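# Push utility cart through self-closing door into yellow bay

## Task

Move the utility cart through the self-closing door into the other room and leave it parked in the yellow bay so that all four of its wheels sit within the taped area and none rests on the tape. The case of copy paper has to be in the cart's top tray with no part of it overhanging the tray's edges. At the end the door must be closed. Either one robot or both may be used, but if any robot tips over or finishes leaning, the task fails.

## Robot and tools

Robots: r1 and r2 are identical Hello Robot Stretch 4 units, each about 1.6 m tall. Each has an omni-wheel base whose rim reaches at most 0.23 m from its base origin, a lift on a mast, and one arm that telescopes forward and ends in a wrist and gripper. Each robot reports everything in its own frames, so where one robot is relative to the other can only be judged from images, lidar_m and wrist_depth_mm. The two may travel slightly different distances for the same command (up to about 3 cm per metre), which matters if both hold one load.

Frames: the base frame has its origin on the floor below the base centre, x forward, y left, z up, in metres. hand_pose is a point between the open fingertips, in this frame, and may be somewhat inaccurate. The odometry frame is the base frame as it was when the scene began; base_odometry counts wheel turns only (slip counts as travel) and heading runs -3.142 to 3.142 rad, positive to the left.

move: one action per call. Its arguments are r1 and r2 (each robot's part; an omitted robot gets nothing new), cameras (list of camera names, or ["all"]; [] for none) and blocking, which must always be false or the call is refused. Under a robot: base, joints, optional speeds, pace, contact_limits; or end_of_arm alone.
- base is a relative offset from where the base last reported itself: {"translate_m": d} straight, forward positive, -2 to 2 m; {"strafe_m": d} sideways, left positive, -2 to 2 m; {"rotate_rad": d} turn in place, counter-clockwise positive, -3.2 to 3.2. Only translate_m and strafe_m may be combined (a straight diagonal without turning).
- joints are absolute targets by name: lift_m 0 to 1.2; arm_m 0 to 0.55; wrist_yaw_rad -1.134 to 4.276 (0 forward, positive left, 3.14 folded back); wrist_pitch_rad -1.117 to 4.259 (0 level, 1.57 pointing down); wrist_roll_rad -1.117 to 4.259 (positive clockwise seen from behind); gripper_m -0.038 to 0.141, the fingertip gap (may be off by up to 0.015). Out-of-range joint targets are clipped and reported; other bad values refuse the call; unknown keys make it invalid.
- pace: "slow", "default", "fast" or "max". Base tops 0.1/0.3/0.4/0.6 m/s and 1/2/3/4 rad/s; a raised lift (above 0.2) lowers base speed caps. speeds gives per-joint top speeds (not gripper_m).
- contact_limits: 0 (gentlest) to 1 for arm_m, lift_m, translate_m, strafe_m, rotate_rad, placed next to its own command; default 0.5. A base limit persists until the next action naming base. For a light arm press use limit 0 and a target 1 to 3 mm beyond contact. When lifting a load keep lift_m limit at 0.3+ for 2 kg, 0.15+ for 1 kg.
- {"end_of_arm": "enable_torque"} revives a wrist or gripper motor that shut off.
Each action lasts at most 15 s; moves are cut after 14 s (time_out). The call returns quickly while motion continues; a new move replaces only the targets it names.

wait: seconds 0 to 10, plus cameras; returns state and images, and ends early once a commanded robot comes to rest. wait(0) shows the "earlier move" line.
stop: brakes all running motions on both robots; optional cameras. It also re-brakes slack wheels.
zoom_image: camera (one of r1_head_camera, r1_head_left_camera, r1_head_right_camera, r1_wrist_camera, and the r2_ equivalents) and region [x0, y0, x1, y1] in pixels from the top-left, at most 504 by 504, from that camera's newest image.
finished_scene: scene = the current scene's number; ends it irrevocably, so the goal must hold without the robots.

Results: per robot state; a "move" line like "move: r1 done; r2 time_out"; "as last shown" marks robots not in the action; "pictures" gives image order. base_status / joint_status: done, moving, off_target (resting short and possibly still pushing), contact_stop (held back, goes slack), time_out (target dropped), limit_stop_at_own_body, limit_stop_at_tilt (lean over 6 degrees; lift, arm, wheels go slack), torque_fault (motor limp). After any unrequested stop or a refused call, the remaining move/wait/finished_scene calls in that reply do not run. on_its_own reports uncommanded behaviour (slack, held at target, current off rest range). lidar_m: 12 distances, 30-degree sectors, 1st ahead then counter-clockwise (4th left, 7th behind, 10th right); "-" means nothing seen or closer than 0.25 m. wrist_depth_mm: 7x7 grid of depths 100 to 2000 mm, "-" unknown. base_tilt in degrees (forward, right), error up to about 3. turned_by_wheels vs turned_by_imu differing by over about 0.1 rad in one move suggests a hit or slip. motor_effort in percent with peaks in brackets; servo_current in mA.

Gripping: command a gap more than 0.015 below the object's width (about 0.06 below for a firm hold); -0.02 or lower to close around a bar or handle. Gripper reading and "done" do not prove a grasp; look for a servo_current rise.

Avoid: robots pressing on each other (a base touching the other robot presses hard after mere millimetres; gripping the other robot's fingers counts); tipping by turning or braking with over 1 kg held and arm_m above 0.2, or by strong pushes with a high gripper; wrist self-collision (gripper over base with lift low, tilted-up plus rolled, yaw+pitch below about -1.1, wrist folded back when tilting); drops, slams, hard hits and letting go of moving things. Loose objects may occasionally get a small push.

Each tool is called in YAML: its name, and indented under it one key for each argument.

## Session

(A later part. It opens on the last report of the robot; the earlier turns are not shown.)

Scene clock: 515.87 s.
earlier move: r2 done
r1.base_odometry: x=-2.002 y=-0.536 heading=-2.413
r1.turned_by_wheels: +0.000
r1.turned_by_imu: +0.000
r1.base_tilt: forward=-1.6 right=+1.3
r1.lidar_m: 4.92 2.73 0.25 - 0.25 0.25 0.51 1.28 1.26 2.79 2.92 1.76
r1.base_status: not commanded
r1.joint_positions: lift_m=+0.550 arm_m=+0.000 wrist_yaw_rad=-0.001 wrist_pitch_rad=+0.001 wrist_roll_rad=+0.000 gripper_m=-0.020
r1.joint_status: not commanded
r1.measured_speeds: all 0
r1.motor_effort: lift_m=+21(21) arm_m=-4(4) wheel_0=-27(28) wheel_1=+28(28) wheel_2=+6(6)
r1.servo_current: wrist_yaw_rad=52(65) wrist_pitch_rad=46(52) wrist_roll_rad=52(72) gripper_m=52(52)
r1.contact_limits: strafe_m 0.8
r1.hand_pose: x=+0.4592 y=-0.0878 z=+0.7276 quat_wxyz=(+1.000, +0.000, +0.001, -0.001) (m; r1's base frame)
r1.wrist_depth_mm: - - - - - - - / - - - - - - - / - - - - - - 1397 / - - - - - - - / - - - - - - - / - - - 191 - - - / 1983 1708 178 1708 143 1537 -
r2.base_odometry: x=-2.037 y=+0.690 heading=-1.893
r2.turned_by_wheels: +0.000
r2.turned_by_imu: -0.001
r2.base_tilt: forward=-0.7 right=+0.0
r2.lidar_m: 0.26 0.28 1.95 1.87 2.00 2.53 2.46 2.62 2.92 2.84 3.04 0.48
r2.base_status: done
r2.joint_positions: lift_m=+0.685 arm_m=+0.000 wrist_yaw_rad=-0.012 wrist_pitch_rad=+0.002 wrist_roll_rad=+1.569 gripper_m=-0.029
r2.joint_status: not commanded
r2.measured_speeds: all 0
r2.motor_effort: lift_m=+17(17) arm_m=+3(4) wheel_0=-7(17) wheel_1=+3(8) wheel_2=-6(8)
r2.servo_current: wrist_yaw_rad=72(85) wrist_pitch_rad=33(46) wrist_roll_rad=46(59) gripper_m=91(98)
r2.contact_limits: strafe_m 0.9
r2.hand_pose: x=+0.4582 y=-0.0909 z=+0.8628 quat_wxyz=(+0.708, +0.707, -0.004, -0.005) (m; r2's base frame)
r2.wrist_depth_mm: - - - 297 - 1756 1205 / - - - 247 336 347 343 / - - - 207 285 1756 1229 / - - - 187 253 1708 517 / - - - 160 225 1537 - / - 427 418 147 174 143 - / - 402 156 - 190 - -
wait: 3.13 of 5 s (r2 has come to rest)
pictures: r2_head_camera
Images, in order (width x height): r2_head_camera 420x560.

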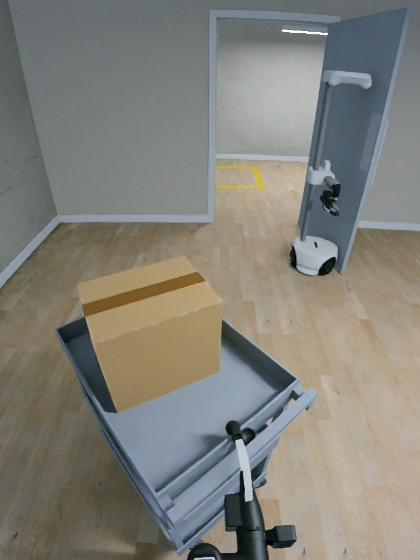

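move:
  r2: {"base":{"translate_m":-0.35,"strafe_m":-0.5},"pace":"default","contact_limits":{"translate_m":0.9}}
  blocking: false
  cameras: []

wait:
  seconds: 6
  cameras: []

move:
  r2: {"base":{"translate_m":-0.9},"pace":"default","contact_limits":{"translate_m":0.9}}
  blocking: false
  cameras: []

wait:
  seconds: 8
  cameras: ["r2_head_camera"]

Scene clock: 524.33 s.
move: r2 moving
r1: as last shown
r1.lidar_m: 4.92 2.71 0.25 - 0.25 0.25 0.51 1.29 1.27 2.79 2.90 1.74
r1.servo_current: wrist_yaw_rad=39(65) wrist_pitch_rad=39(46) wrist_roll_rad=52(59) gripper_m=39(46)
r1.contact_limits: strafe_m 0.8
r1.wrist_depth_mm: - - - - - - - / - - - - - - - / - - - - - - 1397 / - - - - - - - / - - - - - - - / - - - 191 - - - / 1863 1756 177 1708 143 1537 -
r2.base_odometry: x=-2.056 y=+0.714 heading=-1.892
r2.turned_by_wheels: +0.001
r2.turned_by_imu: +0.002
r2.base_tilt: forward=-0.7 right=+0.0
r2.lidar_m: 0.28 0.26 1.98 1.90 2.00 2.52 2.44 2.62 2.91 2.83 3.01 0.49
r2.base_status: translate_m moving; strafe_m moving
r2.joint_positions: lift_m=+0.685 arm_m=+0.000 wrist_yaw_rad=+0.007 wrist_pitch_rad=+0.002 wrist_roll_rad=+1.569 gripper_m=-0.029
r2.joint_status: not commanded
r2.measured_speeds: translate_m=-0.072 strafe_m=-0.099 rotate_rad=+0.007 lift_m=+0.000 arm_m=+0.000 wrist_yaw_rad=+0.056 wrist_pitch_rad=+0.000 wrist_roll_rad=+0.000
r2.motor_effort: lift_m=+17(17) arm_m=-3(4) wheel_0=+5(9) wheel_1=-14(14) wheel_2=+19(19)
r2.servo_current: wrist_yaw_rad=52(72) wrist_pitch_rad=46(52) wrist_roll_rad=33(52) gripper_m=85(98)
r2.contact_limits: translate_m 0.9
r2.hand_pose: x=+0.4599 y=-0.0854 z=+0.8628 quat_wxyz=(+0.708, +0.707, +0.003, +0.002) (m; r2's base frame)
r2.wrist_depth_mm: - - - 303 - 1756 1205 / - - - 233 314 334 332 / - - - 206 274 1756 1229 / - - - 185 248 1708 525 / - - - 164 225 715 - / - 427 421 151 176 - - / - 407 146 - 193 - -
pictures: none
No camera images: "cameras" was empty.

Scene clock: 527.33 s.
earlier move: r2 done
r1.base_odometry: x=-2.002 y=-0.536 heading=-2.413
r1.turned_by_wheels: +0.000
r1.turned_by_imu: +0.000
r1.base_tilt: forward=-1.6 right=+1.3
r1.lidar_m: 2.09 2.71 0.25 - 0.25 0.25 0.52 1.27 1.26 2.79 2.90 2.04
r1.base_status: not commanded
r1.joint_positions: lift_m=+0.550 arm_m=+0.000 wrist_yaw_rad=-0.001 wrist_pitch_rad=+0.001 wrist_roll_rad=+0.000 gripper_m=-0.020
r1.joint_status: not commanded
r1.measured_speeds: all 0
r1.motor_effort: lift_m=+21(21) arm_m=-3(4) wheel_0=-27(28) wheel_1=+28(29) wheel_2=+6(6)
r1.servo_current: wrist_yaw_rad=59(65) wrist_pitch_rad=46(52) wrist_roll_rad=59(65) gripper_m=39(52)
r1.contact_limits: strafe_m 0.8
r1.hand_pose: x=+0.4592 y=-0.0878 z=+0.7276 quat_wxyz=(+1.000, +0.000, +0.001, -0.001) (m; r1's base frame)
r1.wrist_depth_mm: - - - - - - - / - - - - - - - / - - - - - - - / - - - - - - - / - - - - - - - / - - - 191 - - - / 1808 1756 177 1708 143 1618 1708
r2.base_odometry: x=-2.401 y=+1.179 heading=-1.891
r2.turned_by_wheels: +0.001
r2.turned_by_imu: +0.018
r2.base_tilt: forward=-0.7 right=+0.1
r2.lidar_m: 0.25 0.25 0.74 2.39 2.63 2.19 2.15 2.34 2.35 2.33 2.49 0.51
r2.base_status: done
r2.joint_positions: lift_m=+0.685 arm_m=+0.000 wrist_yaw_rad=+0.026 wrist_pitch_rad=+0.002 wrist_roll_rad=+1.570 gripper_m=-0.029
r2.joint_status: not commanded
r2.measured_speeds: all 0
r2.on_its_own: wrist_yaw_rad is at rest, and its servo_current (169 mA) is outside its rest range (0 to 104 mA)
r2.motor_effort: lift_m=+17(17) arm_m=+4(5) wheel_0=+13(21) wheel_1=+4(14) wheel_2=+11(25)
r2.servo_current: wrist_yaw_rad=169(169) wrist_pitch_rad=39(52) wrist_roll_rad=52(59) gripper_m=91(98)
r2.contact_limits: translate_m 0.9
r2.hand_pose: x=+0.4614 y=-0.0800 z=+0.8628 quat_wxyz=(+0.707, +0.707, +0.010, +0.008) (m; r2's base frame)
r2.wrist_depth_mm: - - - - - 1756 1182 / - - - - - 1708 1205 / - - - 349 373 1537 1160 / - - - 222 315 1708 1281 / - - - 182 251 1863 508 / - - - 150 180 1576 554 / - 415 158 - 192 - -
wait: 3.00 of 6 s (r2 has come to rest)
pictures: none
No camera images: "cameras" was empty.

Scene clock: 527.83 s.
move: r2 moving
r1: as last shown
r1.lidar_m: 2.09 2.75 0.25 - 0.25 0.25 0.50 1.26 1.25 2.78 2.91 2.00
r1.motor_effort: lift_m=+21(21) arm_m=-3(4) wheel_0=-27(28) wheel_1=+28(28) wheel_2=+6(7)
r1.servo_current: wrist_yaw_rad=59(72) wrist_pitch_rad=39(52) wrist_roll_rad=52(59) gripper_m=46(52)
r1.contact_limits: strafe_m 0.8
r1.wrist_depth_mm: - - - - - - - / - - - - - - - / - - - - - - - / - - - - - - - / - - - - - - - / - - - 191 - - - / 1863 1708 177 1708 143 1661 1708
r2.base_odometry: x=-2.391 y=+1.209 heading=-1.891
r2.turned_by_wheels: +0.001
r2.turned_by_imu: +0.001
r2.base_tilt: forward=-0.6 right=+0.1
r2.lidar_m: 0.25 0.25 2.42 2.38 2.61 2.19 2.12 2.29 2.38 2.33 2.51 0.50
r2.base_status: translate_m moving
r2.joint_positions: lift_m=+0.685 arm_m=+0.000 wrist_yaw_rad=+0.026 wrist_pitch_rad=+0.002 wrist_roll_rad=+1.570 gripper_m=-0.029
r2.joint_status: not commanded
r2.measured_speeds: translate_m=-0.122 strafe_m=+0.000 rotate_rad=-0.006 lift_m=+0.000 arm_m=+0.000 wrist_yaw_rad=+0.000 wrist_pitch_rad=+0.000 wrist_roll_rad=+0.000
r2.motor_effort: lift_m=+17(17) arm_m=+4(5) wheel_0=-3(11) wheel_1=-4(6) wheel_2=+18(23)
r2.servo_current: wrist_yaw_rad=150(169) wrist_pitch_rad=33(46) wrist_roll_rad=46(59) gripper_m=91(98)
r2.contact_limits: translate_m 0.9
r2.hand_pose: x=+0.4614 y=-0.0800 z=+0.8628 quat_wxyz=(+0.707, +0.707, +0.010, +0.008) (m; r2's base frame)
r2.wrist_depth_mm: - - - - - 1756 1205 / - - - - - 1808 1229 / - - - 332 373 377 375 / - - - 216 294 1756 1308 / - - - 179 247 1661 517 / - - - 148 179 1537 559 / - 413 158 - 191 - -
pictures: none
No camera images: "cameras" was empty.

Scene clock: 531.83 s.
earlier move: r2 done
r1.base_odometry: x=-2.002 y=-0.536 heading=-2.413
r1.turned_by_wheels: +0.000
r1.turned_by_imu: +0.000
r1.base_tilt: forward=-1.6 right=+1.3
r1.lidar_m: 2.61 2.74 0.25 - 0.25 0.25 0.52 1.27 1.25 2.79 2.91 4.03
r1.base_status: not commanded
r1.joint_positions: lift_m=+0.550 arm_m=+0.000 wrist_yaw_rad=-0.001 wrist_pitch_rad=+0.001 wrist_roll_rad=+0.000 gripper_m=-0.020
r1.joint_status: not commanded
r1.measured_speeds: all 0
r1.motor_effort: lift_m=+21(21) arm_m=-3(4) wheel_0=-27(28) wheel_1=+28(28) wheel_2=+6(7)
r1.servo_current: wrist_yaw_rad=39(72) wrist_pitch_rad=46(52) wrist_roll_rad=20(78) gripper_m=46(52)
r1.contact_limits: strafe_m 0.8
r1.hand_pose: x=+0.4592 y=-0.0878 z=+0.7276 quat_wxyz=(+1.000, +0.000, +0.001, -0.001) (m; r1's base frame)
r1.wrist_depth_mm: - - - - - - - / - - - - - - - / - - - - - - - / - - - - - - - / - - - - - - - / - - - 191 - - - / 1808 1756 177 1708 143 1661 1708
r2.base_odometry: x=-2.117 y=+2.033 heading=-1.893
r2.turned_by_wheels: -0.002
r2.turned_by_imu: -0.007
r2.base_tilt: forward=-0.7 right=+0.1
r2.lidar_m: 0.37 0.41 2.53 2.49 1.70 1.28 1.25 1.37 1.99 2.24 2.43 0.40
r2.base_status: done
r2.joint_positions: lift_m=+0.685 arm_m=+0.000 wrist_yaw_rad=-0.017 wrist_pitch_rad=+0.002 wrist_roll_rad=+1.570 gripper_m=-0.029
r2.joint_status: not commanded
r2.measured_speeds: all 0
r2.motor_effort: lift_m=+17(17) arm_m=+3(5) wheel_0=-11(19) wheel_1=-7(11) wheel_2=-3(23)
r2.servo_current: wrist_yaw_rad=98(169) wrist_pitch_rad=39(46) wrist_roll_rad=39(65) gripper_m=91(98)
r2.contact_limits: translate_m 0.9
r2.hand_pose: x=+0.4578 y=-0.0922 z=+0.8628 quat_wxyz=(+0.707, +0.707, -0.005, -0.006) (m; r2's base frame)
r2.wrist_depth_mm: - - - 138 196 1499 1205 / - - - 139 198 699 - / - 449 404 141 200 - - / - 418 415 142 202 - - / - 442 433 143 202 - - / - - 449 145 167 151 - / - - 146 - 207 1576 -
wait: 4.00 of 8 s (r2 has come to rest)
pictures: r2_head_camera
Images, in order (width x height): r2_head_camera 420x560.

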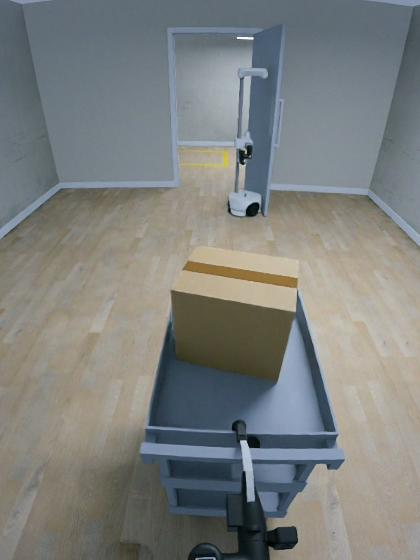

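move:
  r2: {"base":{"translate_m":0.4,"strafe_m":0.15},"pace":"slow","contact_limits":{"translate_m":0.9}}
  blocking: false
  cameras: []

wait:
  seconds: 7
  cameras: ["r2_head_camera"]

Scene clock: 537.87 s.
move: r2 moving
r1: as last shown
r1.lidar_m: 2.59 2.71 0.25 - 0.25 0.25 0.49 1.30 1.27 2.79 2.90 4.05
r1.motor_effort: lift_m=+21(21) arm_m=-3(4) wheel_0=-28(28) wheel_1=+28(29) wheel_2=+6(6)
r1.servo_current: wrist_yaw_rad=52(65) wrist_pitch_rad=46(52) wrist_roll_rad=39(52) gripper_m=46(46)
r1.contact_limits: strafe_m 0.8
r1.wrist_depth_mm: - - - - - - - / - - - - - - - / - - - - - - - / - - - - - - - / - - - - - - - / - - - 191 - - - / 1863 1756 177 1708 143 1661 1756
r2.base_odometry: x=-2.117 y=+2.020 heading=-1.894
r2.turned_by_wheels: -0.001
r2.turned_by_imu: -0.001
r2.base_tilt: forward=-0.7 right=+0.1
r2.lidar_m: 0.35 0.41 2.52 2.48 1.67 1.28 1.25 1.39 2.00 2.24 2.41 0.40
r2.base_status: translate_m moving; strafe_m moving
r2.joint_positions: lift_m=+0.685 arm_m=+0.000 wrist_yaw_rad=-0.019 wrist_pitch_rad=+0.002 wrist_roll_rad=+1.570 gripper_m=-0.029
r2.joint_status: not commanded
r2.measured_speeds: translate_m=+0.049 strafe_m=+0.019 rotate_rad=-0.002 lift_m=+0.000 arm_m=+0.000 wrist_yaw_rad=-0.007 wrist_pitch_rad=+0.000 wrist_roll_rad=+0.000
r2.motor_effort: lift_m=+17(17) arm_m=+4(4) wheel_0=-5(12) wheel_1=+4(5) wheel_2=-16(20)
r2.servo_current: wrist_yaw_rad=104(111) wrist_pitch_rad=39(46) wrist_roll_rad=52(65) gripper_m=91(91)
r2.contact_limits: translate_m 0.9
r2.hand_pose: x=+0.4576 y=-0.0929 z=+0.8628 quat_wxyz=(+0.707, +0.707, -0.006, -0.007) (m; r2's base frame)
r2.wrist_depth_mm: - - - 139 196 1576 1182 / - - - 140 198 699 - / - - 404 141 200 - - / - 418 415 142 202 - - / - 442 433 143 202 - - / - - 445 144 167 151 - / - - 146 - 206 1576 -
pictures: none
No camera images: "cameras" was empty.

Scene clock: 542.87 s.
earlier move: r2 done
r1.base_odometry: x=-2.002 y=-0.536 heading=-2.413
r1.turned_by_wheels: +0.000
r1.turned_by_imu: +0.000
r1.base_tilt: forward=-1.6 right=+1.3
r1.lidar_m: 2.21 2.71 0.25 - 0.25 0.25 0.49 1.26 1.26 2.79 2.91 2.29
r1.base_status: not commanded
r1.joint_positions: lift_m=+0.550 arm_m=+0.000 wrist_yaw_rad=-0.001 wrist_pitch_rad=+0.001 wrist_roll_rad=+0.000 gripper_m=-0.020
r1.joint_status: not commanded
r1.measured_speeds: all 0
r1.motor_effort: lift_m=+21(21) arm_m=-3(4) wheel_0=-27(28) wheel_1=+28(29) wheel_2=+6(6)
r1.servo_current: wrist_yaw_rad=39(78) wrist_pitch_rad=39(52) wrist_roll_rad=46(72) gripper_m=39(52)
r1.contact_limits: strafe_m 0.8
r1.hand_pose: x=+0.4592 y=-0.0878 z=+0.7276 quat_wxyz=(+1.000, +0.000, +0.001, -0.001) (m; r1's base frame)
r1.wrist_depth_mm: - - - - - - - / - - - - - - - / - - - - - - - / - - - - - - - / - - - - - - - / - - - 190 - - - / 1863 1756 178 1708 143 1661 1708
r2.base_odometry: x=-2.102 y=+1.607 heading=-1.893
r2.turned_by_wheels: +0.001
r2.turned_by_imu: -0.006
r2.base_tilt: forward=-0.7 right=+0.1
r2.lidar_m: 0.31 0.28 2.35 2.28 2.19 1.70 1.65 1.75 2.49 2.44 2.61 0.41
r2.base_status: done
r2.joint_positions: lift_m=+0.685 arm_m=+0.000 wrist_yaw_rad=-0.021 wrist_pitch_rad=+0.002 wrist_roll_rad=+1.570 gripper_m=-0.029
r2.joint_status: not commanded
r2.measured_speeds: all 0
r2.on_its_own: wrist_yaw_rad is at rest, and its servo_current (111 mA) is outside its rest range (0 to 104 mA)
r2.motor_effort: lift_m=+16(17) arm_m=+4(4) wheel_0=+0(13) wheel_1=+3(5) wheel_2=-8(21)
r2.servo_current: wrist_yaw_rad=111(143) wrist_pitch_rad=39(46) wrist_roll_rad=46(65) gripper_m=85(98)
r2.contact_limits: translate_m 0.9
r2.hand_pose: x=+0.4574 y=-0.0933 z=+0.8628 quat_wxyz=(+0.707, +0.707, -0.007, -0.008) (m; r2's base frame)
r2.wrist_depth_mm: - - - 196 268 278 279 / - - - 186 251 1756 1229 / - - - 174 238 1661 535 / - - - 167 226 732 - / - 430 424 156 216 - - / - 421 421 151 175 147 - / - - 155 - 198 - -
wait: 5.00 of 7 s (r2 has come to rest)
pictures: r2_head_camera
Images, in order (width x height): r2_head_camera 420x560.

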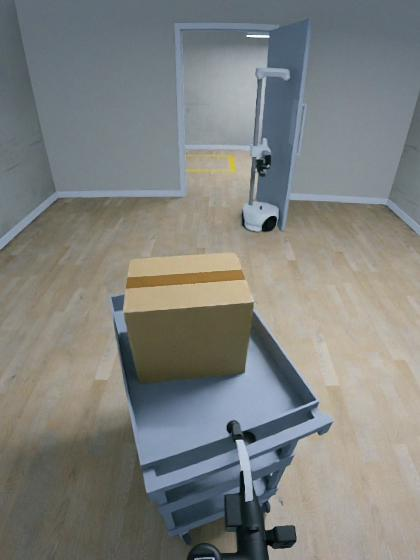

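move:
  r2: {"base":{"translate_m":0.3,"strafe_m":0.25},"pace":"slow","contact_limits":{"translate_m":0.9}}
  blocking: false
  cameras: []

wait:
  seconds: 7
  cameras: ["r2_head_camera"]

Scene clock: 548.87 s.
move: r2 moving
r1: as last shown
r1.lidar_m: 2.24 2.73 0.25 - 0.25 0.25 0.49 1.27 1.28 2.79 2.93 2.29
r1.motor_effort: lift_m=+21(21) arm_m=-3(4) wheel_0=-27(28) wheel_1=+28(28) wheel_2=+6(6)
r1.servo_current: wrist_yaw_rad=59(59) wrist_pitch_rad=39(46) wrist_roll_rad=65(65) gripper_m=52(52)
r1.contact_limits: strafe_m 0.8
r1.wrist_depth_mm: - - - - - - - / - - - - - - - / - - - - - - - / - - - - - - - / - - - - - - - / - - - 191 - - - / 1808 1756 177 1708 143 1708 1708
r2.base_odometry: x=-2.097 y=+1.594 heading=-1.895
r2.turned_by_wheels: -0.002
r2.turned_by_imu: -0.001
r2.base_tilt: forward=-0.8 right=+0.1
r2.lidar_m: 0.32 0.30 2.35 2.28 2.21 1.73 1.65 1.76 2.49 2.44 2.61 0.44
r2.base_status: translate_m moving; strafe_m moving
r2.joint_positions: lift_m=+0.685 arm_m=+0.000 wrist_yaw_rad=-0.020 wrist_pitch_rad=+0.002 wrist_roll_rad=+1.570 gripper_m=-0.029
r2.joint_status: not commanded
r2.measured_speeds: translate_m=+0.040 strafe_m=+0.033 rotate_rad=+0.000 lift_m=+0.000 arm_m=+0.000 wrist_yaw_rad=+0.000 wrist_pitch_rad=+0.000 wrist_roll_rad=+0.000
r2.motor_effort: lift_m=+16(16) arm_m=+3(4) wheel_0=-6(10) wheel_1=+6(9) wheel_2=-15(16)
r2.servo_current: wrist_yaw_rad=124(124) wrist_pitch_rad=39(46) wrist_roll_rad=39(59) gripper_m=85(98)
r2.contact_limits: translate_m 0.9
r2.hand_pose: x=+0.4574 y=-0.0933 z=+0.8628 quat_wxyz=(+0.707, +0.707, -0.007, -0.008) (m; r2's base frame)
r2.wrist_depth_mm: - - - 201 271 282 283 / - - - 189 254 1756 1205 / - - - 176 240 1661 521 / - - - 168 227 768 - / - 427 424 157 217 - - / - 424 418 150 175 146 - / - - 156 - 196 - -
pictures: none
No camera images: "cameras" was empty.

Scene clock: 553.50 s.
earlier move: r2 done
r1.base_odometry: x=-2.002 y=-0.536 heading=-2.413
r1.turned_by_wheels: +0.000
r1.turned_by_imu: +0.000
r1.base_tilt: forward=-1.6 right=+1.3
r1.lidar_m: 2.40 2.70 0.25 - 0.25 0.26 0.50 1.26 1.27 2.80 2.93 2.19
r1.base_status: not commanded
r1.joint_positions: lift_m=+0.550 arm_m=+0.000 wrist_yaw_rad=-0.001 wrist_pitch_rad=+0.001 wrist_roll_rad=+0.000 gripper_m=-0.020
r1.joint_status: not commanded
r1.measured_speeds: all 0
r1.motor_effort: lift_m=+21(21) arm_m=-4(4) wheel_0=-28(28) wheel_1=+28(29) wheel_2=+6(6)
r1.servo_current: wrist_yaw_rad=39(72) wrist_pitch_rad=46(52) wrist_roll_rad=46(65) gripper_m=39(52)
r1.contact_limits: strafe_m 0.8
r1.hand_pose: x=+0.4592 y=-0.0878 z=+0.7276 quat_wxyz=(+1.000, +0.000, +0.001, -0.001) (m; r1's base frame)
r1.wrist_depth_mm: - - - - - - - / - - - - - - - / - - - - - - - / - - - - - - - / - - - - - - - / - - - 191 - - - / 1863 1756 177 1756 143 1661 1708
r2.base_odometry: x=-1.961 y=+1.243 heading=-1.894
r2.turned_by_wheels: +0.001
r2.turned_by_imu: -0.002
r2.base_tilt: forward=-0.7 right=+0.1
r2.lidar_m: 0.25 0.29 2.10 2.01 2.19 1.95 1.91 2.08 2.77 2.71 2.88 0.48
r2.base_status: done
r2.joint_positions: lift_m=+0.685 arm_m=+0.000 wrist_yaw_rad=-0.012 wrist_pitch_rad=+0.002 wrist_roll_rad=+1.570 gripper_m=-0.029
r2.joint_status: not commanded
r2.measured_speeds: all 0
r2.motor_effort: lift_m=+16(16) arm_m=+3(4) wheel_0=-7(16) wheel_1=+4(9) wheel_2=-9(17)
r2.servo_current: wrist_yaw_rad=59(137) wrist_pitch_rad=33(46) wrist_roll_rad=46(59) gripper_m=91(98)
r2.contact_limits: translate_m 0.9
r2.hand_pose: x=+0.4582 y=-0.0908 z=+0.8628 quat_wxyz=(+0.708, +0.707, -0.004, -0.005) (m; r2's base frame)
r2.wrist_depth_mm: - - - - - 1708 1205 / - - - 325 357 1576 1182 / - - - 224 310 1661 1205 / - - - 191 260 1756 512 / - - - 164 229 1661 554 / - - 421 146 178 213 - / - 399 156 - 189 - -
wait: 4.63 of 7 s (r2 has come to rest)
pictures: r2_head_camera
Images, in order (width x height): r2_head_camera 420x560.

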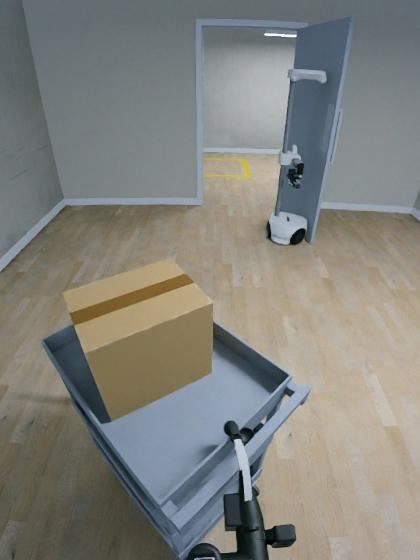

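move:
  r2: {"base":{"translate_m":-0.8},"pace":"slow","contact_limits":{"translate_m":0.9}}
  blocking: false
  cameras: []

wait:
  seconds: 10
  cameras: []

move:
  r2: {"base":{"strafe_m":-0.4},"pace":"slow","contact_limits":{"strafe_m":0.9}}
  blocking: false
  cameras: []

wait:
  seconds: 6
  cameras: []

move:
  r2: {"base":{"rotate_rad":0.4},"pace":"slow","contact_limits":{"rotate_rad":0.9}}
  blocking: false
  cameras: []

wait:
  seconds: 4
  cameras: ["r2_head_camera"]

Scene clock: 591.20 s.
move: r2 moving
r1: as last shown
r1.lidar_m: 2.40 2.74 0.25 - 0.25 0.25 0.49 1.28 1.25 2.80 2.92 2.21
r1.motor_effort: lift_m=+21(21) arm_m=-4(4) wheel_0=-27(28) wheel_1=+28(28) wheel_2=+6(6)
r1.servo_current: wrist_yaw_rad=65(72) wrist_pitch_rad=46(52) wrist_roll_rad=33(52) gripper_m=39(46)
r1.contact_limits: strafe_m 0.8
r1.wrist_depth_mm: - - - - - - - / - - - - - - - / - - - - - - - / - - - - - - - / - - - - - - - / - - - 191 - - - / 1863 1756 178 1618 143 1661 1756
r2.base_odometry: x=-1.957 y=+1.254 heading=-1.894
r2.turned_by_wheels: +0.000
r2.turned_by_imu: +0.000
r2.base_tilt: forward=-0.6 right=+0.1
r2.lidar_m: 0.25 0.28 2.11 2.02 2.20 1.95 1.92 2.05 2.76 2.71 2.84 0.50
r2.base_status: translate_m moving
r2.joint_positions: lift_m=+0.685 arm_m=+0.000 wrist_yaw_rad=-0.003 wrist_pitch_rad=+0.002 wrist_roll_rad=+1.570 gripper_m=-0.029
r2.joint_status: not commanded
r2.measured_speeds: translate_m=-0.050 strafe_m=+0.000 rotate_rad=-0.001 lift_m=+0.000 arm_m=+0.000 wrist_yaw_rad=+0.012 wrist_pitch_rad=+0.000 wrist_roll_rad=+0.000
r2.motor_effort: lift_m=+16(16) arm_m=+4(4) wheel_0=-11(11) wheel_1=-9(9) wheel_2=+13(13)
r2.servo_current: wrist_yaw_rad=46(91) wrist_pitch_rad=39(46) wrist_roll_rad=52(59) gripper_m=91(98)
r2.contact_limits: translate_m 0.9
r2.hand_pose: x=+0.4590 y=-0.0883 z=+0.8628 quat_wxyz=(+0.708, +0.707, -0.001, -0.002) (m; r2's base frame)
r2.wrist_depth_mm: - - - - - 1756 1205 / - - - 324 347 1537 1160 / - - - 218 304 1708 1255 / - - - 190 257 1756 504 / - - - 163 227 1661 - / - 433 415 146 177 213 - / - 404 156 - 189 - -
pictures: none
No camera images: "cameras" was empty.

Scene clock: 600.00 s.
earlier move: r2 done
r1.base_odometry: x=-2.002 y=-0.536 heading=-2.413
r1.turned_by_wheels: +0.000
r1.turned_by_imu: -0.001
r1.base_tilt: forward=-1.6 right=+1.3
r1.lidar_m: 3.00 2.71 0.25 - 0.25 0.25 0.51 1.28 1.24 2.79 2.91 2.88
r1.base_status: not commanded
r1.joint_positions: lift_m=+0.550 arm_m=+0.000 wrist_yaw_rad=-0.001 wrist_pitch_rad=+0.001 wrist_roll_rad=+0.000 gripper_m=-0.020
r1.joint_status: not commanded
r1.measured_speeds: all 0
r1.motor_effort: lift_m=+21(21) arm_m=-3(4) wheel_0=-27(29) wheel_1=+28(29) wheel_2=+6(6)
r1.servo_current: wrist_yaw_rad=46(78) wrist_pitch_rad=39(52) wrist_roll_rad=39(72) gripper_m=39(52)
r1.contact_limits: strafe_m 0.8
r1.hand_pose: x=+0.4592 y=-0.0878 z=+0.7276 quat_wxyz=(+1.000, +0.000, +0.001, -0.001) (m; r1's base frame)
r1.wrist_depth_mm: - - - - - - - / - - - - - - - / - - - - - - - / - - - - - - - / - - - - - - - / - - - 191 - - - / 1921 1808 177 1756 144 1708 1708
r2.base_odometry: x=-1.707 y=+2.001 heading=-1.894
r2.turned_by_wheels: +0.001
r2.turned_by_imu: +0.006
r2.base_tilt: forward=-0.7 right=+0.0
r2.lidar_m: 0.28 0.28 2.11 2.07 1.51 1.15 1.11 1.21 1.76 2.64 2.83 0.49
r2.base_status: done
r2.joint_positions: lift_m=+0.685 arm_m=+0.000 wrist_yaw_rad=+0.006 wrist_pitch_rad=+0.002 wrist_roll_rad=+1.570 gripper_m=-0.029
r2.joint_status: not commanded
r2.measured_speeds: all 0
r2.motor_effort: lift_m=+16(16) arm_m=-4(4) wheel_0=+2(11) wheel_1=-4(10) wheel_2=+9(16)
r2.servo_current: wrist_yaw_rad=65(91) wrist_pitch_rad=33(52) wrist_roll_rad=52(65) gripper_m=85(98)
r2.contact_limits: translate_m 0.9
r2.hand_pose: x=+0.4598 y=-0.0858 z=+0.8628 quat_wxyz=(+0.708, +0.707, +0.003, +0.001) (m; r2's base frame)
r2.wrist_depth_mm: - - - 303 - 1756 1229 / - - - 241 329 336 336 / - - - 205 279 1808 1229 / - - - 186 252 1708 525 / - - - 163 226 732 - / - 430 421 150 177 147 - / - 404 147 - 193 - -
wait: 8.80 of 10 s (r2 has come to rest)
pictures: none
No camera images: "cameras" was empty.

Scene clock: 600.50 s.
move: r2 moving
r1: as last shown
r1.turned_by_imu: +0.000
r1.lidar_m: 3.02 2.71 0.25 - 0.25 0.25 0.51 1.29 1.26 2.79 2.89 2.87
r1.motor_effort: lift_m=+21(21) arm_m=-4(4) wheel_0=-28(28) wheel_1=+28(28) wheel_2=+6(6)
r1.servo_current: wrist_yaw_rad=72(72) wrist_pitch_rad=46(52) wrist_roll_rad=59(59) gripper_m=46(46)
r1.contact_limits: strafe_m 0.8
r1.wrist_depth_mm: - - - - - - - / - - - - - - - / - - - - - - - / - - - - - - - / - - - - - - - / - - - 191 - - - / 1808 1756 177 1756 143 1661 1708
r2.base_odometry: x=-1.720 y=+2.006 heading=-1.893
r2.turned_by_wheels: +0.001
r2.turned_by_imu: +0.001
r2.base_tilt: forward=-0.7 right=+0.0
r2.lidar_m: 0.26 0.29 2.10 2.10 1.50 1.16 1.11 1.21 1.76 2.62 2.81 0.47
r2.base_status: strafe_m moving
r2.joint_positions: lift_m=+0.685 arm_m=+0.000 wrist_yaw_rad=+0.007 wrist_pitch_rad=+0.002 wrist_roll_rad=+1.570 gripper_m=-0.029
r2.joint_status: not commanded
r2.measured_speeds: translate_m=+0.000 strafe_m=-0.056 rotate_rad=+0.002 lift_m=+0.000 arm_m=+0.000 wrist_yaw_rad=+0.000 wrist_pitch_rad=+0.000 wrist_roll_rad=+0.000
r2.motor_effort: lift_m=+16(16) arm_m=-3(4) wheel_0=+13(18) wheel_1=-9(9) wheel_2=+1(7)
r2.servo_current: wrist_yaw_rad=52(65) wrist_pitch_rad=39(46) wrist_roll_rad=46(65) gripper_m=85(91)
r2.contact_limits: strafe_m 0.9
r2.hand_pose: x=+0.4599 y=-0.0855 z=+0.8628 quat_wxyz=(+0.708, +0.707, +0.003, +0.002) (m; r2's base frame)
r2.wrist_depth_mm: - - - 301 - 1756 1205 / - - - 244 330 342 1098 / - - - 208 282 1808 1229 / - - - 188 253 1618 525 / - - - 163 228 715 - / - 427 418 151 178 147 - / - 404 147 - 193 - -
pictures: none
No camera images: "cameras" was empty.

Scene clock: 605.13 s.
earlier move: r2 done
r1.base_odometry: x=-2.002 y=-0.536 heading=-2.413
r1.turned_by_wheels: +0.000
r1.turned_by_imu: +0.000
r1.base_tilt: forward=-1.6 right=+1.3
r1.lidar_m: 2.95 2.75 0.25 - 0.25 0.25 0.49 1.28 1.26 2.79 2.90 2.90
r1.base_status: not commanded
r1.joint_positions: lift_m=+0.550 arm_m=+0.000 wrist_yaw_rad=-0.001 wrist_pitch_rad=+0.001 wrist_roll_rad=+0.000 gripper_m=-0.020
r1.joint_status: not commanded
r1.measured_speeds: all 0
r1.motor_effort: lift_m=+21(21) arm_m=-4(4) wheel_0=-28(28) wheel_1=+28(28) wheel_2=+6(7)
r1.servo_current: wrist_yaw_rad=52(72) wrist_pitch_rad=33(52) wrist_roll_rad=46(65) gripper_m=46(52)
r1.contact_limits: strafe_m 0.8
r1.hand_pose: x=+0.4592 y=-0.0878 z=+0.7276 quat_wxyz=(+1.000, +0.000, +0.001, -0.001) (m; r1's base frame)
r1.wrist_depth_mm: - - - - - - - / - - - - - - - / - - - - - - - / - - - - - - - / - - - - - - - / - - - 191 - - - / 1863 1756 177 1708 143 1708 1661
r2.base_odometry: x=-2.086 y=+2.128 heading=-1.893
r2.turned_by_wheels: +0.000
r2.turned_by_imu: +0.006
r2.base_tilt: forward=-0.7 right=+0.1
r2.lidar_m: 0.26 0.25 0.83 2.48 1.54 1.18 1.15 1.25 1.83 2.24 2.41 0.52
r2.base_status: done
r2.joint_positions: lift_m=+0.685 arm_m=+0.000 wrist_yaw_rad=+0.025 wrist_pitch_rad=+0.002 wrist_roll_rad=+1.570 gripper_m=-0.029
r2.joint_status: not commanded
r2.measured_speeds: all 0
r2.on_its_own: wrist_yaw_rad is at rest, and its servo_current (169 mA) is outside its rest range (0 to 104 mA)
r2.motor_effort: lift_m=+16(16) arm_m=-3(4) wheel_0=+10(22) wheel_1=+0(9) wheel_2=+1(7)
r2.servo_current: wrist_yaw_rad=169(169) wrist_pitch_rad=46(46) wrist_roll_rad=46(65) gripper_m=91(98)
r2.contact_limits: strafe_m 0.9
r2.hand_pose: x=+0.4614 y=-0.0800 z=+0.8628 quat_wxyz=(+0.707, +0.707, +0.010, +0.008) (m; r2's base frame)
r2.wrist_depth_mm: - - - - - 1756 1182 / - - - - - 1756 1182 / - - - 342 370 384 382 / - - - 220 301 1756 1308 / - - - 182 251 1661 500 / - - - 149 179 1537 549 / - 418 157 - 191 - -
wait: 4.63 of 6 s (r2 has come to rest)
pictures: none
No camera images: "cameras" was empty.

Scene clock: 605.63 s.
move: r2 moving
r1: as last shown
r1.lidar_m: 2.92 2.74 0.25 - 0.25 0.25 0.50 1.30 1.28 2.78 2.92 2.90
r1.motor_effort: lift_m=+21(21) arm_m=-3(4) wheel_0=-28(28) wheel_1=+28(28) wheel_2=+6(6)
r1.servo_current: wrist_yaw_rad=39(59) wrist_pitch_rad=46(46) wrist_roll_rad=65(65) gripper_m=46(52)
r1.contact_limits: strafe_m 0.8
r1.wrist_depth_mm: - - - - - - - / - - - - - - - / - - - - - - - / - - - - - - - / - - - - - - - / - - - 190 - - - / 1863 1708 177 1708 143 1708 1756
r2.base_odometry: x=-2.086 y=+2.128 heading=-1.769
r2.turned_by_wheels: +0.124
r2.turned_by_imu: +0.120
r2.base_tilt: forward=-0.7 right=+0.0
r2.lidar_m: 0.25 0.29 2.49 2.49 1.41 1.16 1.13 1.32 2.13 2.23 2.53 0.49
r2.base_status: rotate_rad moving
r2.joint_positions: lift_m=+0.685 arm_m=+0.000 wrist_yaw_rad=+0.000 wrist_pitch_rad=+0.002 wrist_roll_rad=+1.570 gripper_m=-0.029
r2.joint_status: not commanded
r2.measured_speeds: translate_m=+0.002 strafe_m=+0.001 rotate_rad=+0.483 lift_m=+0.000 arm_m=+0.000 wrist_yaw_rad=-0.054 wrist_pitch_rad=+0.000 wrist_roll_rad=+0.000
r2.motor_effort: lift_m=+16(16) arm_m=-2(4) wheel_0=-10(10) wheel_1=-4(4) wheel_2=-14(15)
r2.servo_current: wrist_yaw_rad=52(169) wrist_pitch_rad=46(46) wrist_roll_rad=52(52) gripper_m=85(98)
r2.contact_limits: rotate_rad 0.9
r2.hand_pose: x=+0.4593 y=-0.0873 z=+0.8628 quat_wxyz=(+0.708, +0.707, +0.001, +0.000) (m; r2's base frame)
r2.wrist_depth_mm: - - - - - 1756 1182 / - - - 322 - 1756 1229 / - - - 248 347 370 399 / - - - 196 277 1756 1281 / - - - 167 237 1661 521 / - - - 145 178 621 - / - 404 158 - 188 - -
pictures: none
No camera images: "cameras" was empty.

Scene clock: 606.70 s.
earlier move: r2 done
r1.base_odometry: x=-2.002 y=-0.536 heading=-2.413
r1.turned_by_wheels: +0.000
r1.turned_by_imu: +0.000
r1.base_tilt: forward=-1.6 right=+1.3
r1.lidar_m: 2.92 2.73 0.25 - 0.25 0.25 0.51 1.27 1.28 2.78 2.91 2.88
r1.base_status: not commanded
r1.joint_positions: lift_m=+0.550 arm_m=+0.000 wrist_yaw_rad=-0.001 wrist_pitch_rad=+0.001 wrist_roll_rad=+0.000 gripper_m=-0.020
r1.joint_status: not commanded
r1.measured_speeds: all 0
r1.motor_effort: lift_m=+21(21) arm_m=-4(4) wheel_0=-27(28) wheel_1=+28(28) wheel_2=+6(6)
r1.servo_current: wrist_yaw_rad=33(65) wrist_pitch_rad=39(59) wrist_roll_rad=59(65) gripper_m=46(52)
r1.contact_limits: strafe_m 0.8
r1.hand_pose: x=+0.4592 y=-0.0878 z=+0.7276 quat_wxyz=(+1.000, +0.000, +0.001, -0.001) (m; r1's base frame)
r1.wrist_depth_mm: - - - - - - - / - - - - - - - / - - - - - - - / - - - - - - - / - - - - - - - / - - - 191 - - - / 1808 1756 178 1708 143 1708 1756
r2.base_odometry: x=-2.086 y=+2.128 heading=-1.494
r2.turned_by_wheels: +0.275
r2.turned_by_imu: +0.260
r2.base_tilt: forward=-0.7 right=+0.1
r2.lidar_m: 0.29 0.30 2.47 1.77 1.24 1.13 1.18 1.60 2.22 2.31 3.05 0.44
r2.base_status: done
r2.joint_positions: lift_m=+0.685 arm_m=+0.000 wrist_yaw_rad=-0.009 wrist_pitch_rad=+0.002 wrist_roll_rad=+1.570 gripper_m=-0.029
r2.joint_status: not commanded
r2.measured_speeds: all 0
r2.motor_effort: lift_m=+16(16) arm_m=-4(4) wheel_0=-5(17) wheel_1=-8(8) wheel_2=-2(20)
r2.servo_current: wrist_yaw_rad=46(169) wrist_pitch_rad=33(46) wrist_roll_rad=52(59) gripper_m=91(98)
r2.contact_limits: rotate_rad 0.9
r2.hand_pose: x=+0.4585 y=-0.0900 z=+0.8628 quat_wxyz=(+0.708, +0.707, -0.003, -0.004) (m; r2's base frame)
r2.wrist_depth_mm: - - - 220 289 303 1078 / - - - 200 270 1708 1205 / - - - 183 250 1618 1229 / - - - 174 234 1576 - / - 436 427 158 219 - - / - 424 418 153 179 141 - / - - 146 - 196 707 -
wait: 1.07 of 4 s (r2 has come to rest)
pictures: r2_head_camera
Images, in order (width x height): r2_head_camera 420x560.

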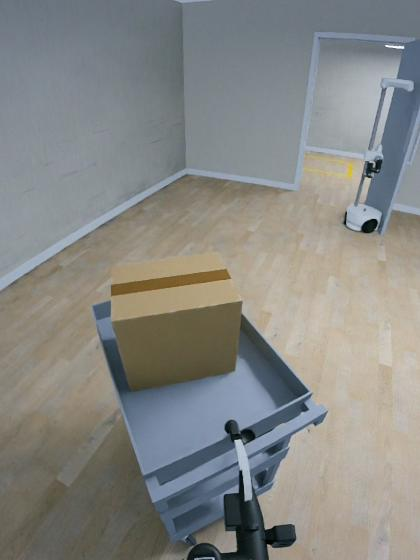

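move:
  r2: {"base":{"strafe_m":-0.35},"pace":"slow","contact_limits":{"strafe_m":0.9}}
  blocking: false
  cameras: []

wait:
  seconds: 6
  cameras: []

move:
  r2: {"base":{"rotate_rad":0.45},"pace":"slow","contact_limits":{"rotate_rad":0.9}}
  blocking: false
  cameras: []

wait:
  seconds: 4
  cameras: []

move:
  r2: {"base":{"strafe_m":-0.35},"pace":"slow","contact_limits":{"strafe_m":0.9}}
  blocking: false
  cameras: []

wait:
  seconds: 6
  cameras: []

move:
  r2: {"base":{"rotate_rad":0.45},"pace":"slow","contact_limits":{"rotate_rad":0.9}}
  blocking: false
  cameras: []

wait:
  seconds: 4
  cameras: ["r2_head_camera"]

Scene clock: 618.10 s.
move: r2 moving
r1: as last shown
r1.lidar_m: 2.92 2.71 0.25 - 0.25 0.25 0.51 1.27 1.25 2.80 2.93 2.87
r1.servo_current: wrist_yaw_rad=46(59) wrist_pitch_rad=39(46) wrist_roll_rad=39(59) gripper_m=46(46)
r1.contact_limits: strafe_m 0.8
r1.wrist_depth_mm: - - - - - - - / - - - - - - - / - - - - - - - / - - - - - - - / - - - - - - - / - - - 191 - - - / 1863 1756 177 1708 143 1618 1756
r2.base_odometry: x=-2.100 y=+2.127 heading=-1.494
r2.turned_by_wheels: +0.000
r2.turned_by_imu: +0.001
r2.base_tilt: forward=-0.6 right=+0.0
r2.lidar_m: 0.30 0.27 2.49 1.77 1.23 1.16 1.22 1.60 2.22 2.31 3.04 0.46
r2.base_status: strafe_m moving
r2.joint_positions: lift_m=+0.685 arm_m=+0.000 wrist_yaw_rad=-0.008 wrist_pitch_rad=+0.002 wrist_roll_rad=+1.570 gripper_m=-0.029
r2.joint_status: not commanded
r2.measured_speeds: translate_m=+0.000 strafe_m=-0.055 rotate_rad=+0.002 lift_m=+0.000 arm_m=+0.000 wrist_yaw_rad=+0.011 wrist_pitch_rad=+0.000 wrist_roll_rad=+0.000
r2.motor_effort: lift_m=+16(16) arm_m=-4(4) wheel_0=+11(11) wheel_1=-9(11) wheel_2=+1(2)
r2.servo_current: wrist_yaw_rad=65(72) wrist_pitch_rad=39(46) wrist_roll_rad=52(59) gripper_m=85(91)
r2.contact_limits: strafe_m 0.9
r2.hand_pose: x=+0.4586 y=-0.0897 z=+0.8628 quat_wxyz=(+0.708, +0.707, -0.002, -0.003) (m; r2's base frame)
r2.wrist_depth_mm: - - - 221 290 1430 1098 / - - - 200 271 1708 1160 / - - - 187 250 1661 1205 / - - - 174 234 1661 - / - 436 427 159 220 - - / - 421 415 153 179 142 - / - - 147 - 196 699 -
pictures: none
No camera images: "cameras" was empty.

Scene clock: 622.23 s.
earlier move: r2 done
r1.base_odometry: x=-2.002 y=-0.536 heading=-2.413
r1.turned_by_wheels: +0.000
r1.turned_by_imu: +0.000
r1.base_tilt: forward=-1.6 right=+1.3
r1.lidar_m: 2.87 2.72 0.25 - 0.25 0.25 0.52 1.26 1.25 2.78 2.91 4.05
r1.base_status: not commanded
r1.joint_positions: lift_m=+0.550 arm_m=+0.000 wrist_yaw_rad=-0.001 wrist_pitch_rad=+0.001 wrist_roll_rad=+0.000 gripper_m=-0.020
r1.joint_status: not commanded
r1.measured_speeds: all 0
r1.motor_effort: lift_m=+21(21) arm_m=-3(4) wheel_0=-27(28) wheel_1=+28(29) wheel_2=+6(6)
r1.servo_current: wrist_yaw_rad=33(65) wrist_pitch_rad=39(52) wrist_roll_rad=46(72) gripper_m=46(52)
r1.contact_limits: strafe_m 0.8
r1.hand_pose: x=+0.4592 y=-0.0878 z=+0.7276 quat_wxyz=(+1.000, +0.000, +0.001, -0.001) (m; r1's base frame)
r1.wrist_depth_mm: - - - - - - - / - - - - - - - / - - - - - - - / - - - - - - - / - - - - - - - / - - - 191 - - - / 1863 1756 178 1661 143 1661 1661
r2.base_odometry: x=-2.435 y=+2.101 heading=-1.494
r2.turned_by_wheels: +0.000
r2.turned_by_imu: +0.003
r2.base_tilt: forward=-0.7 right=+0.1
r2.lidar_m: 0.25 0.28 2.79 2.00 1.42 1.31 1.36 1.82 1.94 1.99 2.64 0.50
r2.base_status: done
r2.joint_positions: lift_m=+0.685 arm_m=+0.000 wrist_yaw_rad=+0.007 wrist_pitch_rad=+0.002 wrist_roll_rad=+1.570 gripper_m=-0.029
r2.joint_status: not commanded
r2.measured_speeds: all 0
r2.motor_effort: lift_m=+16(16) arm_m=-4(4) wheel_0=+8(14) wheel_1=-4(11) wheel_2=+1(2)
r2.servo_current: wrist_yaw_rad=59(72) wrist_pitch_rad=46(52) wrist_roll_rad=52(65) gripper_m=91(104)
r2.contact_limits: strafe_m 0.9
r2.hand_pose: x=+0.4600 y=-0.0853 z=+0.8628 quat_wxyz=(+0.708, +0.707, +0.003, +0.002) (m; r2's base frame)
r2.wrist_depth_mm: - - - - - 1708 1182 / - - - 317 - 1708 1118 / - - - 237 334 366 368 / - - - 199 271 1756 1281 / - - - 166 235 1808 517 / - - 427 143 180 634 - / - 404 159 - 189 - -
wait: 4.13 of 6 s (r2 has come to rest)
pictures: none
No camera images: "cameras" was empty.

Scene clock: 622.73 s.
move: r2 moving
r1: as last shown
r1.lidar_m: 2.87 2.72 0.25 - 0.25 0.25 0.51 1.27 1.27 2.79 2.91 4.04
r1.motor_effort: lift_m=+21(21) arm_m=-3(4) wheel_0=-28(28) wheel_1=+28(28) wheel_2=+6(6)
r1.servo_current: wrist_yaw_rad=59(59) wrist_pitch_rad=46(46) wrist_roll_rad=39(59) gripper_m=46(46)
r1.contact_limits: strafe_m 0.8
r1.wrist_depth_mm: - - - - - - - / - - - - - - - / - - - - - - - / - - - - - - - / - - - - - - - / - - - 191 - - - / 1863 1756 177 1708 143 1661 1708
r2.base_odometry: x=-2.435 y=+2.101 heading=-1.371
r2.turned_by_wheels: +0.123
r2.turned_by_imu: +0.115
r2.base_tilt: forward=-0.7 right=+0.1
r2.lidar_m: 0.25 0.28 2.80 1.78 1.38 1.33 1.41 1.96 1.94 2.06 2.95 0.48
r2.base_status: rotate_rad moving
r2.joint_positions: lift_m=+0.685 arm_m=+0.000 wrist_yaw_rad=-0.016 wrist_pitch_rad=+0.002 wrist_roll_rad=+1.570 gripper_m=-0.029
r2.joint_status: not commanded
r2.measured_speeds: translate_m=+0.004 strafe_m=-0.003 rotate_rad=+0.480 lift_m=+0.000 arm_m=+0.000 wrist_yaw_rad=-0.047 wrist_pitch_rad=+0.000 wrist_roll_rad=+0.000
r2.motor_effort: lift_m=+16(16) arm_m=-3(4) wheel_0=-16(16) wheel_1=-8(8) wheel_2=-20(20)
r2.servo_current: wrist_yaw_rad=98(98) wrist_pitch_rad=39(39) wrist_roll_rad=46(52) gripper_m=91(98)
r2.contact_limits: rotate_rad 0.9
r2.hand_pose: x=+0.4578 y=-0.0921 z=+0.8628 quat_wxyz=(+0.707, +0.707, -0.005, -0.006) (m; r2's base frame)
r2.wrist_depth_mm: - - - - - 1708 1229 / - - - 319 357 1537 1138 / - - - 216 312 1661 1205 / - - - 189 259 1808 504 / - - - 160 228 1708 549 / - - 421 142 173 634 - / - 399 158 - 185 - -
pictures: none
No camera images: "cameras" was empty.

Scene clock: 623.87 s.
earlier move: r2 done
r1.base_odometry: x=-2.002 y=-0.536 heading=-2.413
r1.turned_by_wheels: +0.000
r1.turned_by_imu: +0.000
r1.base_tilt: forward=-1.6 right=+1.3
r1.lidar_m: 2.90 2.72 0.25 - 0.25 0.25 0.52 1.29 1.27 2.77 2.90 2.91
r1.base_status: not commanded
r1.joint_positions: lift_m=+0.550 arm_m=+0.000 wrist_yaw_rad=-0.001 wrist_pitch_rad=+0.001 wrist_roll_rad=+0.000 gripper_m=-0.020
r1.joint_status: not commanded
r1.measured_speeds: all 0
r1.motor_effort: lift_m=+21(21) arm_m=-3(4) wheel_0=-27(28) wheel_1=+28(28) wheel_2=+6(6)
r1.servo_current: wrist_yaw_rad=33(65) wrist_pitch_rad=46(46) wrist_roll_rad=59(59) gripper_m=52(52)
r1.contact_limits: strafe_m 0.8
r1.hand_pose: x=+0.4592 y=-0.0878 z=+0.7276 quat_wxyz=(+1.000, +0.000, +0.001, -0.001) (m; r1's base frame)
r1.wrist_depth_mm: - - - - - - - / - - - - - - - / - - - - - - - / - - - - - - - / - - - - - - - / - - - 191 - - - / 1808 1708 177 1708 143 1661 1708
r2.base_odometry: x=-2.435 y=+2.101 heading=-1.046
r2.turned_by_wheels: +0.324
r2.turned_by_imu: +0.284
r2.base_tilt: forward=-0.7 right=+0.1
r2.lidar_m: 0.30 0.31 2.31 1.48 1.31 1.32 1.69 1.92 1.95 2.40 3.19 0.45
r2.base_status: done
r2.joint_positions: lift_m=+0.685 arm_m=+0.000 wrist_yaw_rad=-0.022 wrist_pitch_rad=+0.002 wrist_roll_rad=+1.570 gripper_m=-0.029
r2.joint_status: not commanded
r2.measured_speeds: all 0
r2.on_its_own: wrist_yaw_rad is at rest, and its servo_current (137 mA) is outside its rest range (0 to 104 mA)
r2.motor_effort: lift_m=+16(16) arm_m=-3(4) wheel_0=-13(20) wheel_1=-8(11) wheel_2=-14(26)
r2.servo_current: wrist_yaw_rad=137(143) wrist_pitch_rad=46(46) wrist_roll_rad=39(59) gripper_m=85(98)
r2.contact_limits: rotate_rad 0.9
r2.hand_pose: x=+0.4573 y=-0.0938 z=+0.8628 quat_wxyz=(+0.707, +0.707, -0.007, -0.008) (m; r2's base frame)
r2.wrist_depth_mm: - - - 207 278 290 289 / - - - 193 259 1756 1229 / - - - 178 243 1618 525 / - - - 169 229 732 - / - 430 427 156 216 - - / - 421 418 150 200 143 - / - 413 147 - 195 691 -
wait: 1.13 of 4 s (r2 has come to rest)
pictures: none
No camera images: "cameras" was empty.

Scene clock: 624.37 s.
move: r2 moving
r1: as last shown
r1.lidar_m: 2.90 2.72 0.25 - 0.25 0.25 0.52 1.26 1.28 2.79 2.90 2.91
r1.motor_effort: lift_m=+21(21) arm_m=-4(4) wheel_0=-27(28) wheel_1=+28(28) wheel_2=+6(6)
r1.servo_current: wrist_yaw_rad=52(52) wrist_pitch_rad=46(46) wrist_roll_rad=52(65) gripper_m=39(46)
r1.contact_limits: strafe_m 0.8
r1.wrist_depth_mm: - - - - - - - / - - - - - - - / - - - - - - - / - - - - - - - / - - - - - - - / - - - 191 - - - / 1921 1756 177 1708 143 1708 1708
r2.base_odometry: x=-2.447 y=+2.094 heading=-1.047
r2.turned_by_wheels: -0.001
r2.turned_by_imu: +0.000
r2.base_tilt: forward=-0.7 right=+0.1
r2.lidar_m: 0.30 0.28 2.38 1.50 1.32 1.36 1.66 1.92 1.93 2.36 3.16 0.45
r2.base_status: strafe_m moving
r2.joint_positions: lift_m=+0.685 arm_m=+0.000 wrist_yaw_rad=-0.022 wrist_pitch_rad=+0.002 wrist_roll_rad=+1.570 gripper_m=-0.029
r2.joint_status: not commanded
r2.measured_speeds: translate_m=+0.000 strafe_m=-0.055 rotate_rad=+0.002 lift_m=+0.000 arm_m=+0.000 wrist_yaw_rad=+0.002 wrist_pitch_rad=+0.000 wrist_roll_rad=+0.000
r2.motor_effort: lift_m=+16(16) arm_m=-3(4) wheel_0=+2(12) wheel_1=-10(11) wheel_2=-4(12)
r2.servo_current: wrist_yaw_rad=130(137) wrist_pitch_rad=39(46) wrist_roll_rad=39(65) gripper_m=85(91)
r2.contact_limits: strafe_m 0.9
r2.hand_pose: x=+0.4573 y=-0.0938 z=+0.8628 quat_wxyz=(+0.707, +0.707, -0.007, -0.008) (m; r2's base frame)
r2.wrist_depth_mm: - - - 204 274 287 285 / - - - 191 257 1808 1255 / - - - 178 241 1661 521 / - - - 169 228 809 - / - 433 427 157 216 - - / - 421 418 152 201 145 - / - 413 154 - 197 - -
pictures: none
No camera images: "cameras" was empty.

Scene clock: 628.53 s.
earlier move: r2 done
r1.base_odometry: x=-2.002 y=-0.536 heading=-2.413
r1.turned_by_wheels: +0.000
r1.turned_by_imu: +0.000
r1.base_tilt: forward=-1.6 right=+1.3
r1.lidar_m: 2.75 2.72 0.25 - 0.25 0.25 0.49 1.26 1.26 2.79 2.93 4.02
r1.base_status: not commanded
r1.joint_positions: lift_m=+0.550 arm_m=+0.000 wrist_yaw_rad=-0.001 wrist_pitch_rad=+0.001 wrist_roll_rad=+0.000 gripper_m=-0.020
r1.joint_status: not commanded
r1.measured_speeds: all 0
r1.motor_effort: lift_m=+21(21) arm_m=-4(4) wheel_0=-28(28) wheel_1=+28(28) wheel_2=+6(6)
r1.servo_current: wrist_yaw_rad=39(65) wrist_pitch_rad=39(46) wrist_roll_rad=33(72) gripper_m=39(46)
r1.contact_limits: strafe_m 0.8
r1.hand_pose: x=+0.4592 y=-0.0878 z=+0.7276 quat_wxyz=(+1.000, +0.000, +0.001, -0.001) (m; r1's base frame)
r1.wrist_depth_mm: - - - - - - - / - - - - - - - / - - - - - - - / - - - - - - - / - - - - - - - / - - - 191 - - - / 1863 1756 177 1756 143 1661 1661
r2.base_odometry: x=-2.737 y=+1.926 heading=-1.046
r2.turned_by_wheels: +0.001
r2.turned_by_imu: +0.003
r2.base_tilt: forward=-0.7 right=+0.1
r2.lidar_m: 0.25 0.28 2.82 1.79 1.61 1.62 1.92 1.71 1.70 2.16 3.16 0.50
r2.base_status: done
r2.joint_positions: lift_m=+0.685 arm_m=+0.000 wrist_yaw_rad=+0.008 wrist_pitch_rad=+0.002 wrist_roll_rad=+1.570 gripper_m=-0.029
r2.joint_status: not commanded
r2.measured_speeds: all 0
r2.motor_effort: lift_m=+16(16) arm_m=-3(4) wheel_0=+7(14) wheel_1=-4(11) wheel_2=+1(12)
r2.servo_current: wrist_yaw_rad=59(137) wrist_pitch_rad=39(52) wrist_roll_rad=65(65) gripper_m=85(91)
r2.contact_limits: strafe_m 0.9
r2.hand_pose: x=+0.4600 y=-0.0851 z=+0.8628 quat_wxyz=(+0.708, +0.707, +0.003, +0.002) (m; r2's base frame)
r2.wrist_depth_mm: - - - - - 1708 1182 / - - - 315 - 1618 1182 / - - - 236 330 1499 1138 / - - - 198 270 1756 1308 / - - - 166 234 1863 521 / - - 424 143 180 634 - / - 404 158 - 189 - -
wait: 4.17 of 6 s (r2 has come to rest)
pictures: none
No camera images: "cameras" was empty.

Scene clock: 629.03 s.
move: r2 moving
r1: as last shown
r1.lidar_m: 2.78 2.70 0.25 - 0.25 0.25 0.50 1.26 1.25 2.79 2.90 4.02
r1.motor_effort: lift_m=+21(21) arm_m=-4(4) wheel_0=-27(28) wheel_1=+28(28) wheel_2=+6(6)
r1.servo_current: wrist_yaw_rad=52(72) wrist_pitch_rad=39(46) wrist_roll_rad=65(65) gripper_m=39(46)
r1.contact_limits: strafe_m 0.8
r1.wrist_depth_mm: - - - - - - - / - - - - - - - / - - - - - - - / - - - - - - - / - - - - - - - / - - - 191 - - - / 1808 1708 177 1756 143 1661 1756
r2.base_odometry: x=-2.738 y=+1.926 heading=-0.923
r2.turned_by_wheels: +0.123
r2.turned_by_imu: +0.116
r2.base_tilt: forward=-0.7 right=+0.1
r2.lidar_m: 0.25 0.29 2.40 1.70 1.60 1.65 1.82 1.70 1.76 2.34 2.99 0.45
r2.base_status: rotate_rad moving
r2.joint_positions: lift_m=+0.685 arm_m=+0.000 wrist_yaw_rad=-0.016 wrist_pitch_rad=+0.002 wrist_roll_rad=+1.570 gripper_m=-0.029
r2.joint_status: not commanded
r2.measured_speeds: translate_m=+0.002 strafe_m=-0.001 rotate_rad=+0.472 lift_m=+0.000 arm_m=+0.000 wrist_yaw_rad=-0.044 wrist_pitch_rad=+0.000 wrist_roll_rad=+0.000
r2.motor_effort: lift_m=+16(16) arm_m=-3(4) wheel_0=-11(17) wheel_1=-9(9) wheel_2=-19(19)
r2.servo_current: wrist_yaw_rad=85(85) wrist_pitch_rad=46(46) wrist_roll_rad=39(65) gripper_m=85(85)
r2.contact_limits: rotate_rad 0.9
r2.hand_pose: x=+0.4579 y=-0.0920 z=+0.8628 quat_wxyz=(+0.707, +0.707, -0.005, -0.006) (m; r2's base frame)
r2.wrist_depth_mm: - - - - - 1756 1205 / - - - 320 355 1499 1160 / - - - 220 310 1661 1229 / - - - 187 258 1756 512 / - - - 160 226 1708 549 / - - 418 142 177 640 - / - 402 158 - 185 - -
pictures: none
No camera images: "cameras" was empty.

Scene clock: 630.17 s.
earlier move: r2 done
r1.base_odometry: x=-2.002 y=-0.536 heading=-2.413
r1.turned_by_wheels: +0.000
r1.turned_by_imu: +0.000
r1.base_tilt: forward=-1.6 right=+1.3
r1.lidar_m: 2.89 2.71 0.25 - 0.25 0.25 0.50 1.25 1.27 2.79 2.89 2.99
r1.base_status: not commanded
r1.joint_positions: lift_m=+0.550 arm_m=+0.000 wrist_yaw_rad=-0.001 wrist_pitch_rad=+0.001 wrist_roll_rad=+0.000 gripper_m=-0.020
r1.joint_status: not commanded
r1.measured_speeds: all 0
r1.motor_effort: lift_m=+21(21) arm_m=-4(4) wheel_0=-28(28) wheel_1=+28(28) wheel_2=+6(6)
r1.servo_current: wrist_yaw_rad=65(72) wrist_pitch_rad=39(46) wrist_roll_rad=52(65) gripper_m=46(46)
r1.contact_limits: strafe_m 0.8
r1.hand_pose: x=+0.4592 y=-0.0878 z=+0.7276 quat_wxyz=(+1.000, +0.000, +0.001, -0.001) (m; r1's base frame)
r1.wrist_depth_mm: - - - - - - - / - - - - - - - / - - - - - - - / - - - - - - - / - - - - - - - / - - - 190 - - - / 1863 1708 177 1708 144 1661 1708
r2.base_odometry: x=-2.738 y=+1.926 heading=-0.599
r2.turned_by_wheels: +0.324
r2.turned_by_imu: +0.293
r2.base_tilt: forward=-0.7 right=+0.1
r2.lidar_m: 0.34 0.31 1.89 1.62 1.60 1.87 1.70 1.69 1.98 3.31 2.90 0.44
r2.base_status: done
r2.joint_positions: lift_m=+0.685 arm_m=+0.000 wrist_yaw_rad=-0.023 wrist_pitch_rad=+0.002 wrist_roll_rad=+1.570 gripper_m=-0.029
r2.joint_status: not commanded
r2.measured_speeds: translate_m=+0.000 strafe_m=+0.000 rotate_rad=+0.001 lift_m=+0.000 arm_m=+0.000 wrist_yaw_rad=+0.000 wrist_pitch_rad=+0.000 wrist_roll_rad=+0.000
r2.on_its_own: wrist_yaw_rad is at rest, and its servo_current (137 mA) is outside its rest range (0 to 104 mA)
r2.motor_effort: lift_m=+16(16) arm_m=-4(5) wheel_0=-14(21) wheel_1=-8(11) wheel_2=-13(26)
r2.servo_current: wrist_yaw_rad=137(150) wrist_pitch_rad=26(46) wrist_roll_rad=46(65) gripper_m=78(91)
r2.contact_limits: rotate_rad 0.9
r2.hand_pose: x=+0.4573 y=-0.0939 z=+0.8628 quat_wxyz=(+0.707, +0.707, -0.007, -0.009) (m; r2's base frame)
r2.wrist_depth_mm: - - - 204 274 285 286 / - - - 190 256 1756 1205 / - - - 177 242 1661 554 / - - - 168 227 820 - / - 430 427 157 215 - - / - 424 418 150 201 144 - / - 413 154 - 197 - -
wait: 1.13 of 4 s (r2 has come to rest)
pictures: r2_head_camera
Images, in order (width x height): r2_head_camera 420x560.

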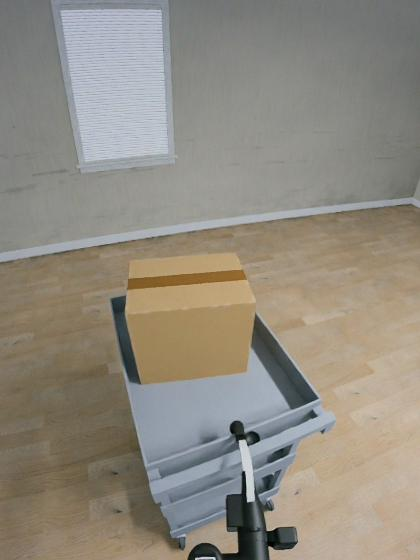

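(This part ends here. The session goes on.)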